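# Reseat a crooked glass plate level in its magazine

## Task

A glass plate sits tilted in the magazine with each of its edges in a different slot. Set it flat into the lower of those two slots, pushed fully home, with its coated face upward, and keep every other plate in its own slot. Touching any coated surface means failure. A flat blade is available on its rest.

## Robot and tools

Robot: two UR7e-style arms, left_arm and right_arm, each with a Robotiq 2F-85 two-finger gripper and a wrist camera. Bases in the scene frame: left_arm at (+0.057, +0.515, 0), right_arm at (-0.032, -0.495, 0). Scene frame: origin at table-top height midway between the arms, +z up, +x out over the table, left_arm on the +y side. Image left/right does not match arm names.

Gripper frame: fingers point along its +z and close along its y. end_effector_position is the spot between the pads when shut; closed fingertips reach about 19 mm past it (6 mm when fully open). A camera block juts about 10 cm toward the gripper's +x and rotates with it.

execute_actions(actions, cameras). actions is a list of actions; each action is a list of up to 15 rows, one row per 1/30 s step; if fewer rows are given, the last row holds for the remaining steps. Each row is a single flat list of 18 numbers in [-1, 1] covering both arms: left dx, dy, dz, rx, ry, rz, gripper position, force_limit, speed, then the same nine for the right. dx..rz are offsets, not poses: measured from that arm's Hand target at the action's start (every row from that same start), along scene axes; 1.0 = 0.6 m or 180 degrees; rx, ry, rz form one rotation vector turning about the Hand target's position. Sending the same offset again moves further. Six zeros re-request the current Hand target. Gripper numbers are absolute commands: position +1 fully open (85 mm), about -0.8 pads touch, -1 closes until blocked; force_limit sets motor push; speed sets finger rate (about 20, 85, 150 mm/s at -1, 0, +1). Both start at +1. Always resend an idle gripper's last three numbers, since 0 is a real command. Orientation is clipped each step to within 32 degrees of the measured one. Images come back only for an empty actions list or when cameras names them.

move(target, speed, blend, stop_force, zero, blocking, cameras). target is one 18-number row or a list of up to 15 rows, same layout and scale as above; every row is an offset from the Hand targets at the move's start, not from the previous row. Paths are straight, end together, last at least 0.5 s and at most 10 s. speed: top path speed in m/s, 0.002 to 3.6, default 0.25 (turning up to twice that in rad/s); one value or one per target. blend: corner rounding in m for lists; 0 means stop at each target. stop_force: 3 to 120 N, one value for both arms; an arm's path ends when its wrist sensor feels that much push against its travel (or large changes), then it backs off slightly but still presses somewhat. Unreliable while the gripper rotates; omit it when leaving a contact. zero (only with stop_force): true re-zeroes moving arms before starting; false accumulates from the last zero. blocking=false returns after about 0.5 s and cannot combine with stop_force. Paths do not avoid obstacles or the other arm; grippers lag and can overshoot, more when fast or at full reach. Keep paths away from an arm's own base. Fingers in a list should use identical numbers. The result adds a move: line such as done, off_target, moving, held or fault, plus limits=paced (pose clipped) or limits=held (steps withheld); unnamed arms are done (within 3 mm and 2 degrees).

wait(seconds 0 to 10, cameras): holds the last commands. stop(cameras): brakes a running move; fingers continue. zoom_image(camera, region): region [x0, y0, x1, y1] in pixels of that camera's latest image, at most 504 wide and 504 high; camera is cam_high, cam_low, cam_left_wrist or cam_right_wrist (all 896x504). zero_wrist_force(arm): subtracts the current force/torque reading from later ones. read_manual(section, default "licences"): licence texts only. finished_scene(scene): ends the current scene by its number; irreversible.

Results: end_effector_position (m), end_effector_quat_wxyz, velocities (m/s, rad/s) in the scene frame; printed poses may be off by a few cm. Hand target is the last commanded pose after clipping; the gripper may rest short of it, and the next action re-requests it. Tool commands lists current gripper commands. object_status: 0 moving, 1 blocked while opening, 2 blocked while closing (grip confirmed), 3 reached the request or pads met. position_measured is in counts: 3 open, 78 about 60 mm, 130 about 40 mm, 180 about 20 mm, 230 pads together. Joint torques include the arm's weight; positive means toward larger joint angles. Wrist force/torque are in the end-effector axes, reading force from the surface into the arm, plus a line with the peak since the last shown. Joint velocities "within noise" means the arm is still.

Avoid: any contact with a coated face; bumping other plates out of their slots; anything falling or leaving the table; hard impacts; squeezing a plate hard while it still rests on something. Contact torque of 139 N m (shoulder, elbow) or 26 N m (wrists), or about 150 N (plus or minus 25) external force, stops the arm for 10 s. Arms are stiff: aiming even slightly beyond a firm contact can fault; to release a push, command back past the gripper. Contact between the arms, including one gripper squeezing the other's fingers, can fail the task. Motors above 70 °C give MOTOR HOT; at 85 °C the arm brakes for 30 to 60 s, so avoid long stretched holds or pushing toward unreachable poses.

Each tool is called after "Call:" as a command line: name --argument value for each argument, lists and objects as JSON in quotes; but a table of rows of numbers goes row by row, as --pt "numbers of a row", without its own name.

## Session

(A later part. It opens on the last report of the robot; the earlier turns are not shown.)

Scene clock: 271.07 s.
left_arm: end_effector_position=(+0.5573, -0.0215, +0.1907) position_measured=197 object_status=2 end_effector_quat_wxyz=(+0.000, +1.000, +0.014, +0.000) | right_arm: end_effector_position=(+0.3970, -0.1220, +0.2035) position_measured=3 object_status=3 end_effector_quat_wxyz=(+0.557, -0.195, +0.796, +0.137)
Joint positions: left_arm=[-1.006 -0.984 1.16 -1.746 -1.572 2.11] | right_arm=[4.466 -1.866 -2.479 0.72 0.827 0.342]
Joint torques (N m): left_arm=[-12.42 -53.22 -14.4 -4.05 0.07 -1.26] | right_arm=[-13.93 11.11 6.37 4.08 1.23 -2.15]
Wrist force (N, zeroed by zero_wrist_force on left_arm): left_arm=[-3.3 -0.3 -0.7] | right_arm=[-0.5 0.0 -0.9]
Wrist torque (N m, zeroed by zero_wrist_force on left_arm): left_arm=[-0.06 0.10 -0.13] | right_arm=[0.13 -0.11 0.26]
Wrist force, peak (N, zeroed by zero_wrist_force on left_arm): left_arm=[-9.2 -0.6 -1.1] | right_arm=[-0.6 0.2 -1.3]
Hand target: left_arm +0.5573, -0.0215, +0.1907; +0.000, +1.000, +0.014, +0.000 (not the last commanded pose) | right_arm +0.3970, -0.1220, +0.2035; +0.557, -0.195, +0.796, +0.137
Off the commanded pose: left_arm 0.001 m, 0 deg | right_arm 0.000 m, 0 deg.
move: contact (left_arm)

Call:
move --pt "-0.00167 -0.00005 0 0 0 0 -1 0.2 -1 0 0 0 0 0 0 1 1 1" --pt "-0.21658 -0.00616 0 0 0 0 -1 0.2 -1 0 0 0 0 0 0 1 1 1" --speed '[0.005, 0.08]' --cameras '["cam_right_wrist", "cam_left_wrist"]'

Call:
zoom_image --camera "cam_right_wrist" --region '[376, 228, 456, 284]'

Call:
zoom_image --camera "cam_right_wrist" --region '[450, 228, 530, 284]'

Scene clock: 278.80 s.
left_arm: end_effector_position=(+0.4275, -0.0251, +0.1907) position_measured=197 object_status=2 end_effector_quat_wxyz=(+0.000, +1.000, +0.014, -0.001) end_effector_velocity=(-0.002, +0.001, -0.001) end_effector_angular_velocity=(+0.002, +0.001, -0.001) | right_arm: end_effector_position=(+0.3970, -0.1220, +0.2035) position_measured=3 object_status=3 end_effector_quat_wxyz=(+0.557, -0.195, +0.796, +0.137)
Joint positions: left_arm=[-1.178 -1.174 1.45 -1.846 -1.572 1.939] | right_arm=[4.466 -1.866 -2.479 0.72 0.827 0.342]
Joint velocities: left_arm=[-0.002 -0.002 0.005 -0.001 0 -0.001] | right_arm=[within noise]
Joint torques (N m): left_arm=[-14.82 -44.96 -12.69 -4.28 2.06 -1.64] | right_arm=[-12.4 11.82 6.74 4.14 1.32 -2.02]
Wrist force (N, zeroed by zero_wrist_force on left_arm): left_arm=[-0.3 -0.2 0.1] | right_arm=[-0.6 -0.1 -1.3]
Wrist torque (N m, zeroed by zero_wrist_force on left_arm): left_arm=[-0.02 0.05 0.00] | right_arm=[0.12 -0.10 0.25]
Wrist force, peak (N, zeroed by zero_wrist_force on left_arm): left_arm=[-3.6 0.2 -0.5] | right_arm=[-0.3 -0.1 -1.6]
Hand target: left_arm +0.4274, -0.0251, +0.1907; +0.000, +1.000, +0.014, +0.000 | right_arm +0.3970, -0.1220, +0.2035; +0.557, -0.195, +0.796, +0.137
Off the commanded pose: left_arm 0.000 m, 0 deg | right_arm 0.000 m, 0 deg.
move: done
camera_calibration:
cam_left_wrist: T_world_to_cam=[[0.0138766, -0.9999, -0.00277925, -0.0234204], [-0.940076, -0.0139933, 0.340678, 0.354115], [-0.340682, -0.00211473, -0.940176, 0.455102], [0, 0, 0, 1]] pos_world=[0.488265, -0.0175004, 0.307172]
cam_right_wrist: T_world_to_cam=[[-0.463707, 0.885871, 0.014439, 0.300275], [-0.00637785, -0.0196342, 0.999787, -0.194774], [0.885966, 0.463516, 0.0147545, -0.164574], [0, 0, 0, 1]] pos_world=[0.283805, -0.193546, 0.192825]
Images, in order (width x height): cam_left_wrist 896x504, cam_right_wrist 896x504.

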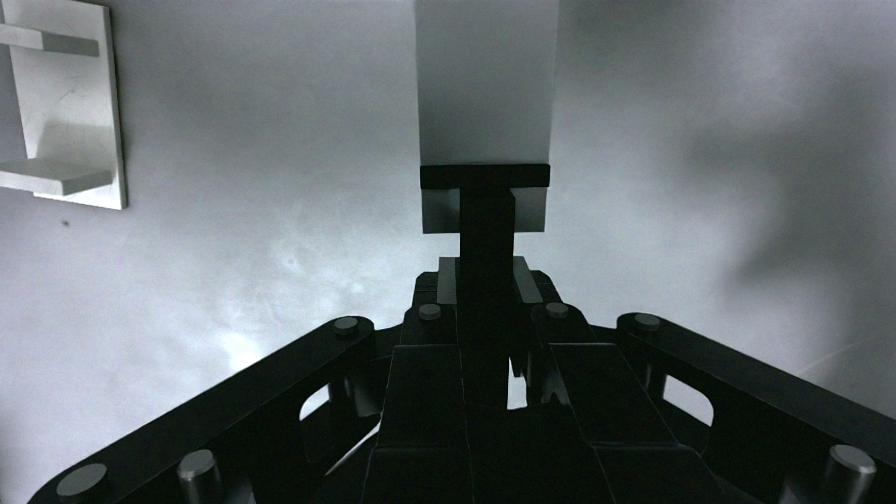

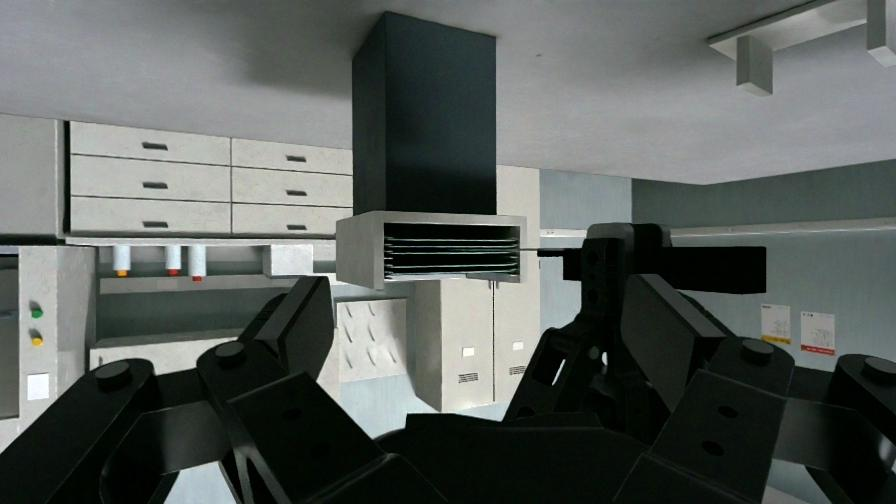

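Scaled by 6.300 from the camera's 896x504 image, which has a finer 1280x720 frame.

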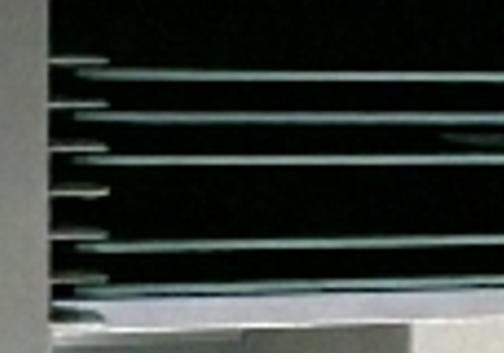

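Scaled by 6.300 from the camera's 896x504 image, which has a finer 1280x720 frame.

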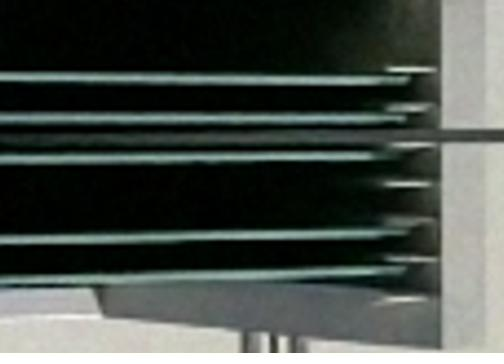

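Call:
zoom_image --camera "cam_right_wrist" --region '[496, 234, 528, 276]'

Call:
zoom_image --camera "cam_right_wrist" --region '[380, 234, 412, 276]'

Scaled by 12.000 from the camera's 896x504 image, which has a finer 1280x720 frame.

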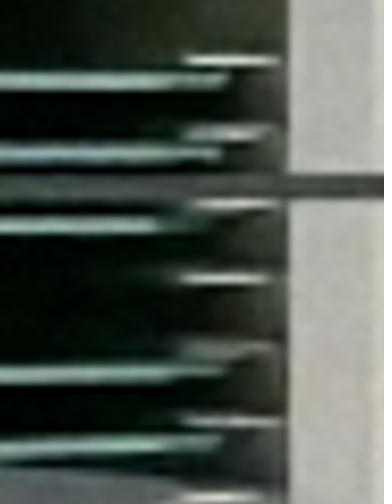

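Scaled by 12.000 from the camera's 896x504 image, which has a finer 1280x720 frame.

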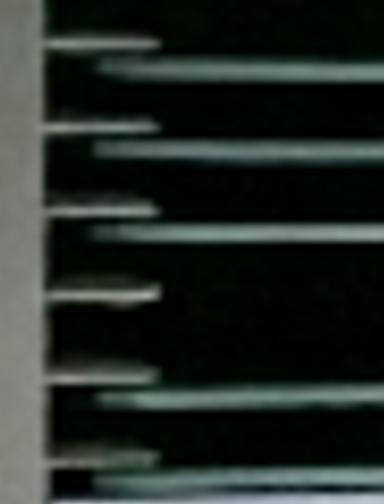

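Call:
move --pt "-0.037 0.458 -0.0845 0 0 -0.05739 -1 0.2 -1 0 0 0 0 0 0 1 1 1" --pt "-0.037 0.458 -0.19783 0 0 -0.05739 -1 0.2 -1 0 0 0 0 0 0 1 1 1" --speed '[0.2, 0.12]' --blend '[0.02, 0]' --cameras '["cam_left_wrist", "cam_right_wrist"]'

Call:
zoom_image --camera "cam_right_wrist" --region '[496, 234, 528, 276]'

Scene clock: 288.77 s.
left_arm: end_effector_position=(+0.4051, +0.2497, +0.0721) position_measured=197 object_status=2 end_effector_quat_wxyz=(+0.000, +0.997, -0.076, +0.000) | right_arm: end_effector_position=(+0.3970, -0.1220, +0.2035) position_measured=3 object_status=3 end_effector_quat_wxyz=(+0.557, -0.195, +0.796, +0.137)
Joint positions: left_arm=[-0.964 -1.52 2.237 -2.287 -1.572 2.333] | right_arm=[4.466 -1.866 -2.479 0.72 0.827 0.342]
Joint torques (N m): left_arm=[12.93 -15.13 -10.11 -4.67 -2.2 2.56] | right_arm=[-11.68 11.4 6.54 3.97 1.14 -2.09]
Wrist force (N, zeroed by zero_wrist_force on left_arm): left_arm=[-0.3 -0.4 -0.2] | right_arm=[-0.3 0.0 -1.0]
Wrist torque (N m, zeroed by zero_wrist_force on left_arm): left_arm=[-0.07 0.02 -0.16] | right_arm=[0.12 -0.14 0.25]
Wrist force, peak (N, zeroed by zero_wrist_force on left_arm): left_arm=[-0.6 1.5 -0.1] | right_arm=[-0.6 -0.1 -1.4]
Hand target: left_arm +0.4052, +0.2497, +0.0720; +0.000, +0.997, -0.076, +0.000 | right_arm +0.3970, -0.1220, +0.2035; +0.557, -0.195, +0.796, +0.137
Off the commanded pose: left_arm 0.000 m, 0 deg | right_arm 0.000 m, 0 deg.
move: done
camera_calibration:
cam_left_wrist: T_world_to_cam=[[-0.165657, -0.98618, -0.00273907, 0.320658], [-0.927375, 0.154833, 0.340591, 0.330027], [-0.33546, 0.0589613, -0.940208, 0.319183], [0, 0, 0, 1]] pos_world=[0.466251, 0.246308, 0.188572]
cam_right_wrist: T_world_to_cam=[[-0.463707, 0.885871, 0.014439, 0.300275], [-0.00637785, -0.0196342, 0.999787, -0.194774], [0.885966, 0.463516, 0.0147545, -0.164574], [0, 0, 0, 1]] pos_world=[0.283805, -0.193546, 0.192825]
Images, in order (width x height): cam_left_wrist 896x504, cam_right_wrist 896x504.

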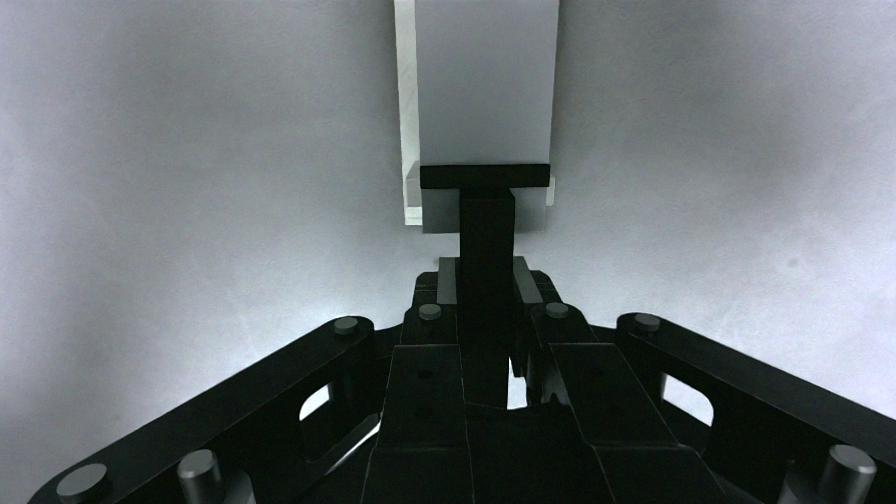

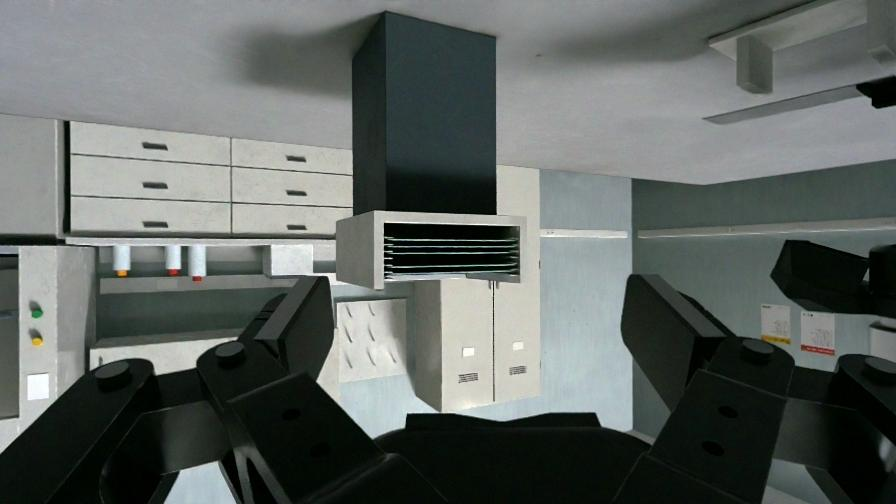

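Scaled by 12.000 from the camera's 896x504 image, which has a finer 1280x720 frame.

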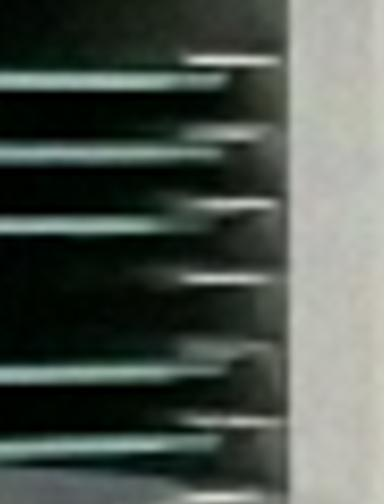

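Call:
move --pt "0 0 -0.02583 0 0 0 -1 0.2 -1 0 0 0 0 0 0 1 1 1" --pt "0 0 -0.03167 0 0 0 -1 0.2 -1 0 0 0 0 0 0 1 1 1" --speed '[0.03, 0.005]' --stop_force 3 --cameras '["cam_left_wrist"]'

Scene clock: 293.77 s.
left_arm: end_effector_position=(+0.4051, +0.2497, +0.0536) position_measured=197 object_status=2 end_effector_quat_wxyz=(+0.000, +0.997, -0.076, +0.000) | right_arm: end_effector_position=(+0.3970, -0.1220, +0.2035) position_measured=3 object_status=3 end_effector_quat_wxyz=(+0.557, -0.195, +0.796, +0.137)
Joint positions: left_arm=[-0.964 -1.482 2.26 -2.348 -1.572 2.333] | right_arm=[4.466 -1.866 -2.479 0.72 0.827 0.342]
Joint torques (N m): left_arm=[7.8 -26.84 -24.43 -1.73 -1.98 1.26] | right_arm=[-11.25 11.99 6.83 3.91 1.09 -2.09]
Wrist force (N, zeroed by zero_wrist_force on left_arm): left_arm=[0.2 -1.2 -5.0] | right_arm=[-0.4 -0.1 -1.3]
Wrist torque (N m, zeroed by zero_wrist_force on left_arm): left_arm=[-0.01 0.11 -0.17] | right_arm=[0.11 -0.13 0.26]
Wrist force, peak (N, zeroed by zero_wrist_force on left_arm): left_arm=[-2.0 -0.8 -8.6] | right_arm=[-0.6 -0.1 -1.4]
Hand target: left_arm +0.4051, +0.2497, +0.0536; +0.000, +0.997, -0.076, +0.000 (not the last commanded pose) | right_arm +0.3970, -0.1220, +0.2035; +0.557, -0.195, +0.796, +0.137
Off the commanded pose: left_arm 0.001 m, 0 deg | right_arm 0.000 m, 0 deg.
move: contact (left_arm); path passed 1 of 2 targets
camera_calibration:
cam_left_wrist: T_world_to_cam=[[-0.165657, -0.98618, -0.00273907, 0.320608], [-0.927375, 0.154833, 0.340591, 0.336362], [-0.33546, 0.0589613, -0.940208, 0.301695], [0, 0, 0, 1]] pos_world=[0.466251, 0.246308, 0.169972]
Images, in order (width x height): cam_left_wrist 896x504.

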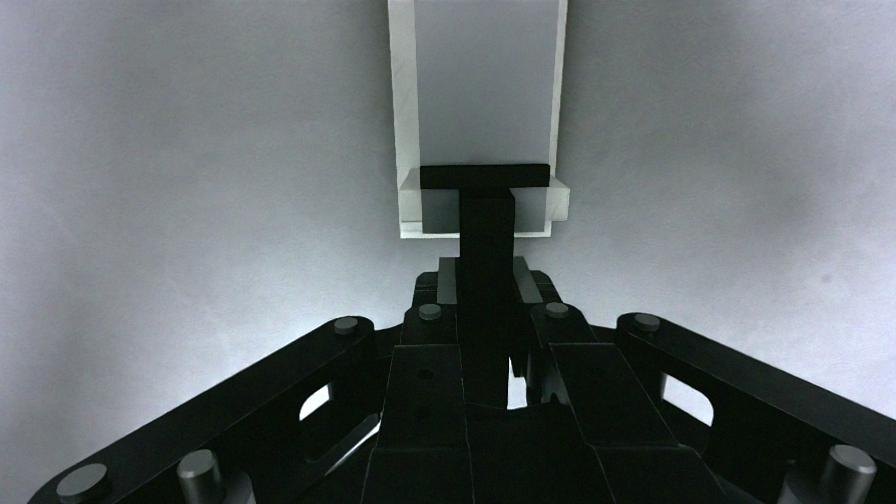

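Call:
execute_actions --actions '[[[0, 0, 0.00017, 0, 0, 0, -0.2, -1, -1, 0, 0, 0, 0, 0, 0, 1, 1, 1]], [[0, 0, 0, 0, 0, 0, -0.2, -1, -1, 0, 0, 0, 0, 0, 0, 1, 1, 1]]]' --cameras '["cam_left_wrist"]'

Scene clock: 296.93 s.
left_arm: end_effector_position=(+0.4051, +0.2497, +0.0537) position_measured=154 object_status=3 end_effector_quat_wxyz=(+0.000, +0.997, -0.076, +0.000) | right_arm: end_effector_position=(+0.3970, -0.1220, +0.2035) position_measured=3 object_status=3 end_effector_quat_wxyz=(+0.557, -0.195, +0.796, +0.137)
Joint positions: left_arm=[-0.964 -1.482 2.26 -2.348 -1.572 2.333] | right_arm=[4.466 -1.866 -2.479 0.72 0.827 0.342]
Joint torques (N m): left_arm=[7.93 -27.34 -25.62 -1.6 -1.84 1.32] | right_arm=[-11.94 11.91 6.28 3.96 1.16 -2.14]
Wrist force (N, zeroed by zero_wrist_force on left_arm): left_arm=[-0.5 -0.2 -0.7] | right_arm=[-0.4 0.1 -1.3]
Wrist torque (N m, zeroed by zero_wrist_force on left_arm): left_arm=[-0.03 0.06 -0.15] | right_arm=[0.14 -0.12 0.26]
Wrist force, peak (N, zeroed by zero_wrist_force on left_arm): left_arm=[-0.1 -1.2 -5.1] | right_arm=[-0.8 0.1 -1.3]
Hand target: left_arm +0.4051, +0.2497, +0.0537; +0.000, +0.997, -0.076, +0.000 | right_arm +0.3970, -0.1220, +0.2035; +0.557, -0.195, +0.796, +0.137
Off the commanded pose: left_arm 0.000 m, 0 deg | right_arm 0.000 m, 0 deg.
camera_calibration:
cam_left_wrist: T_world_to_cam=[[-0.165657, -0.98618, -0.00273907, 0.320608], [-0.927375, 0.154833, 0.340591, 0.336328], [-0.33546, 0.0589613, -0.940208, 0.301789], [0, 0, 0, 1]] pos_world=[0.466251, 0.246308, 0.170072]
Images, in order (width x height): cam_left_wrist 896x504.

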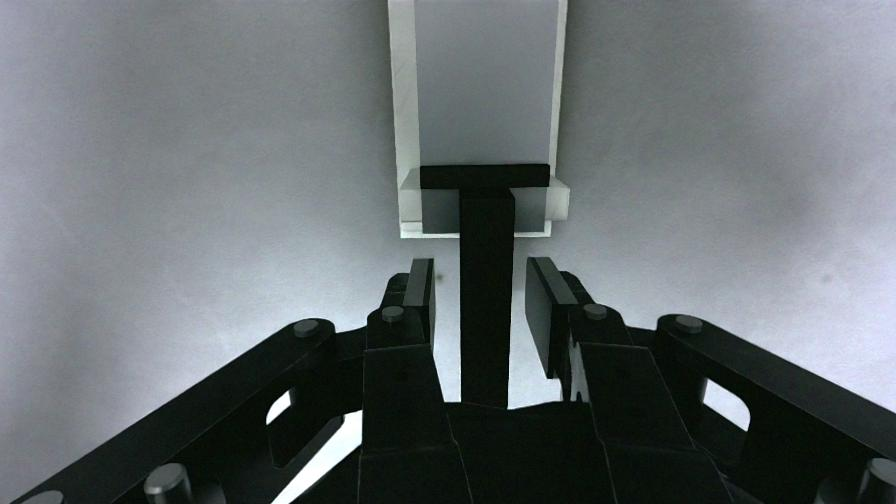

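Call:
move --target '[0, 0, 0.15, 0, 0, 0, -0.2, -1, -1, 0, 0, 0, 0, 0, 0, 1, 1, 1]' --speed 0.12 --cameras '["cam_left_wrist", "cam_right_wrist", "cam_high"]'

Call:
zoom_image --camera "cam_right_wrist" --region '[376, 228, 456, 284]'

Call:
zoom_image --camera "cam_right_wrist" --region '[450, 228, 530, 284]'

Scene clock: 299.17 s.
left_arm: end_effector_position=(+0.4052, +0.2497, +0.1436) position_measured=154 object_status=3 end_effector_quat_wxyz=(+0.000, +0.997, -0.076, +0.000) end_effector_velocity=(+0.001, -0.001, +0.003) end_effector_angular_velocity=(-0.003, -0.003, +0.000) | right_arm: end_effector_position=(+0.3970, -0.1220, +0.2035) position_measured=3 object_status=3 end_effector_quat_wxyz=(+0.557, -0.195, +0.796, +0.137)
Joint positions: left_arm=[-0.964 -1.637 2.131 -2.064 -1.572 2.333] | right_arm=[4.466 -1.866 -2.479 0.72 0.827 0.342]
Joint velocities: left_arm=[0 -0.002 -0.005 0.003 0.001 -0.001] | right_arm=[within noise]
Joint torques (N m): left_arm=[-13.89 -24.49 -28.86 -1.47 -1.47 -1.7] | right_arm=[-11.96 12.02 6.16 4.18 1.11 -2.12]
Wrist force (N, zeroed by zero_wrist_force on left_arm): left_arm=[0.1 -0.6 -0.9] | right_arm=[-0.7 -0.2 -1.2]
Wrist torque (N m, zeroed by zero_wrist_force on left_arm): left_arm=[-0.10 -0.02 -0.14] | right_arm=[0.09 -0.08 0.25]
Wrist force, peak (N, zeroed by zero_wrist_force on left_arm): left_arm=[-0.2 -0.5 -1.7] | right_arm=[-0.4 0.1 -1.3]
Hand target: left_arm +0.4051, +0.2497, +0.1437; +0.000, +0.997, -0.076, +0.000 | right_arm +0.3970, -0.1220, +0.2035; +0.557, -0.195, +0.796, +0.137
Off the commanded pose: left_arm 0.000 m, 0 deg | right_arm 0.000 m, 0 deg.
move: done
camera_calibration:
cam_left_wrist: T_world_to_cam=[[-0.165623, -0.986186, -0.00264647, 0.320816], [-0.92738, 0.154834, 0.340576, 0.305715], [-0.335462, 0.0588617, -0.940213, 0.386341], [0, 0, 0, 1]] pos_world=[0.466251, 0.246309, 0.259973]
cam_right_wrist: T_world_to_cam=[[-0.463707, 0.885871, 0.014439, 0.300275], [-0.00637785, -0.0196342, 0.999787, -0.194774], [0.885966, 0.463516, 0.0147545, -0.164574], [0, 0, 0, 1]] pos_world=[0.283805, -0.193546, 0.192825]
Images, in order (width x height): cam_high 896x504, cam_left_wrist 896x504, cam_right_wrist 896x504.

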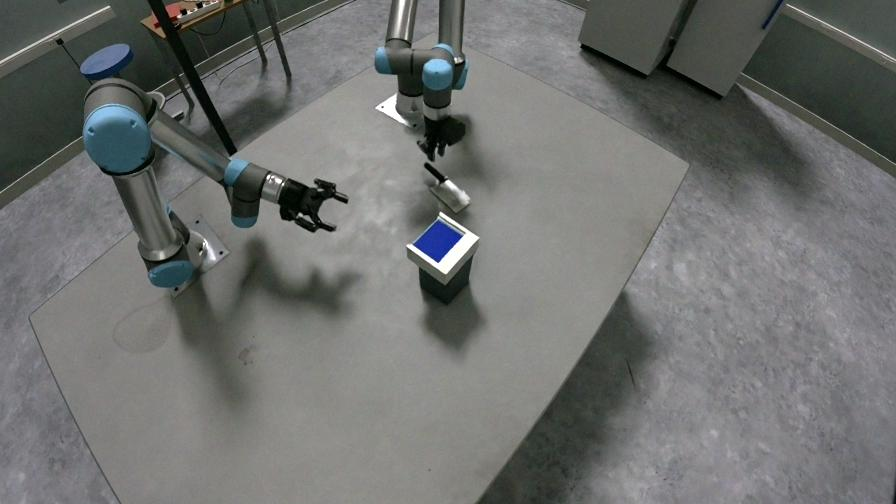

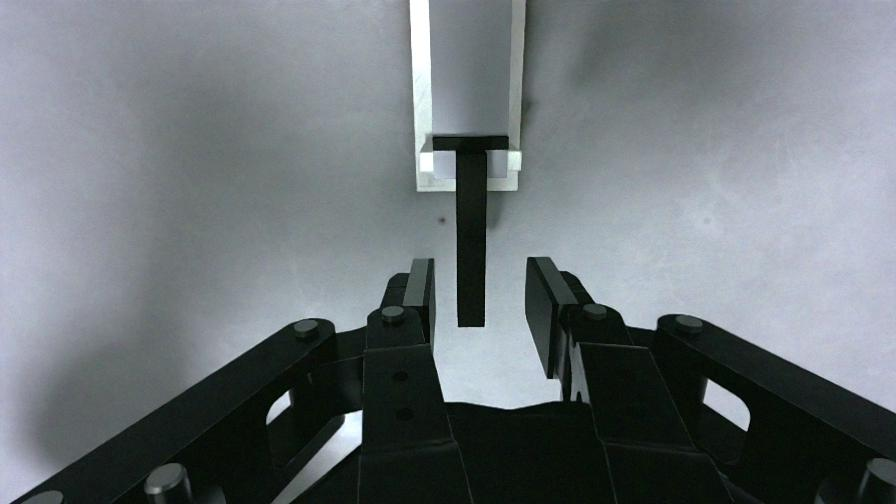

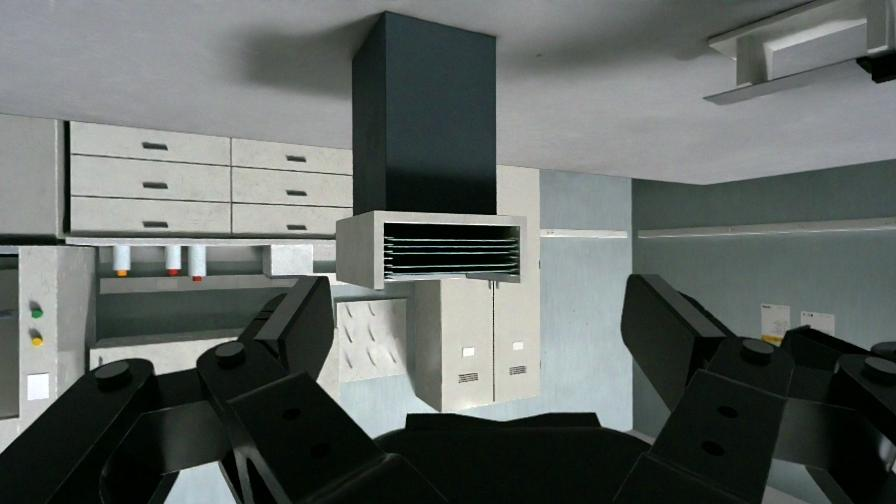

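Scaled by 6.300 from the camera's 896x504 image, which has a finer 1280x720 frame.

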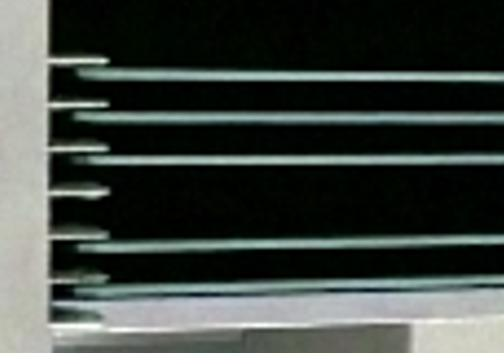

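Scaled by 6.300 from the camera's 896x504 image, which has a finer 1280x720 frame.

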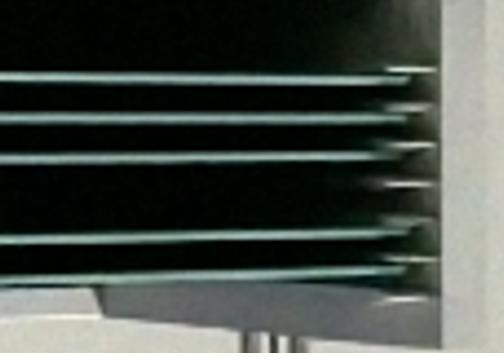

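Call:
finished_scene --scene 2

The scene is finished: the task was done.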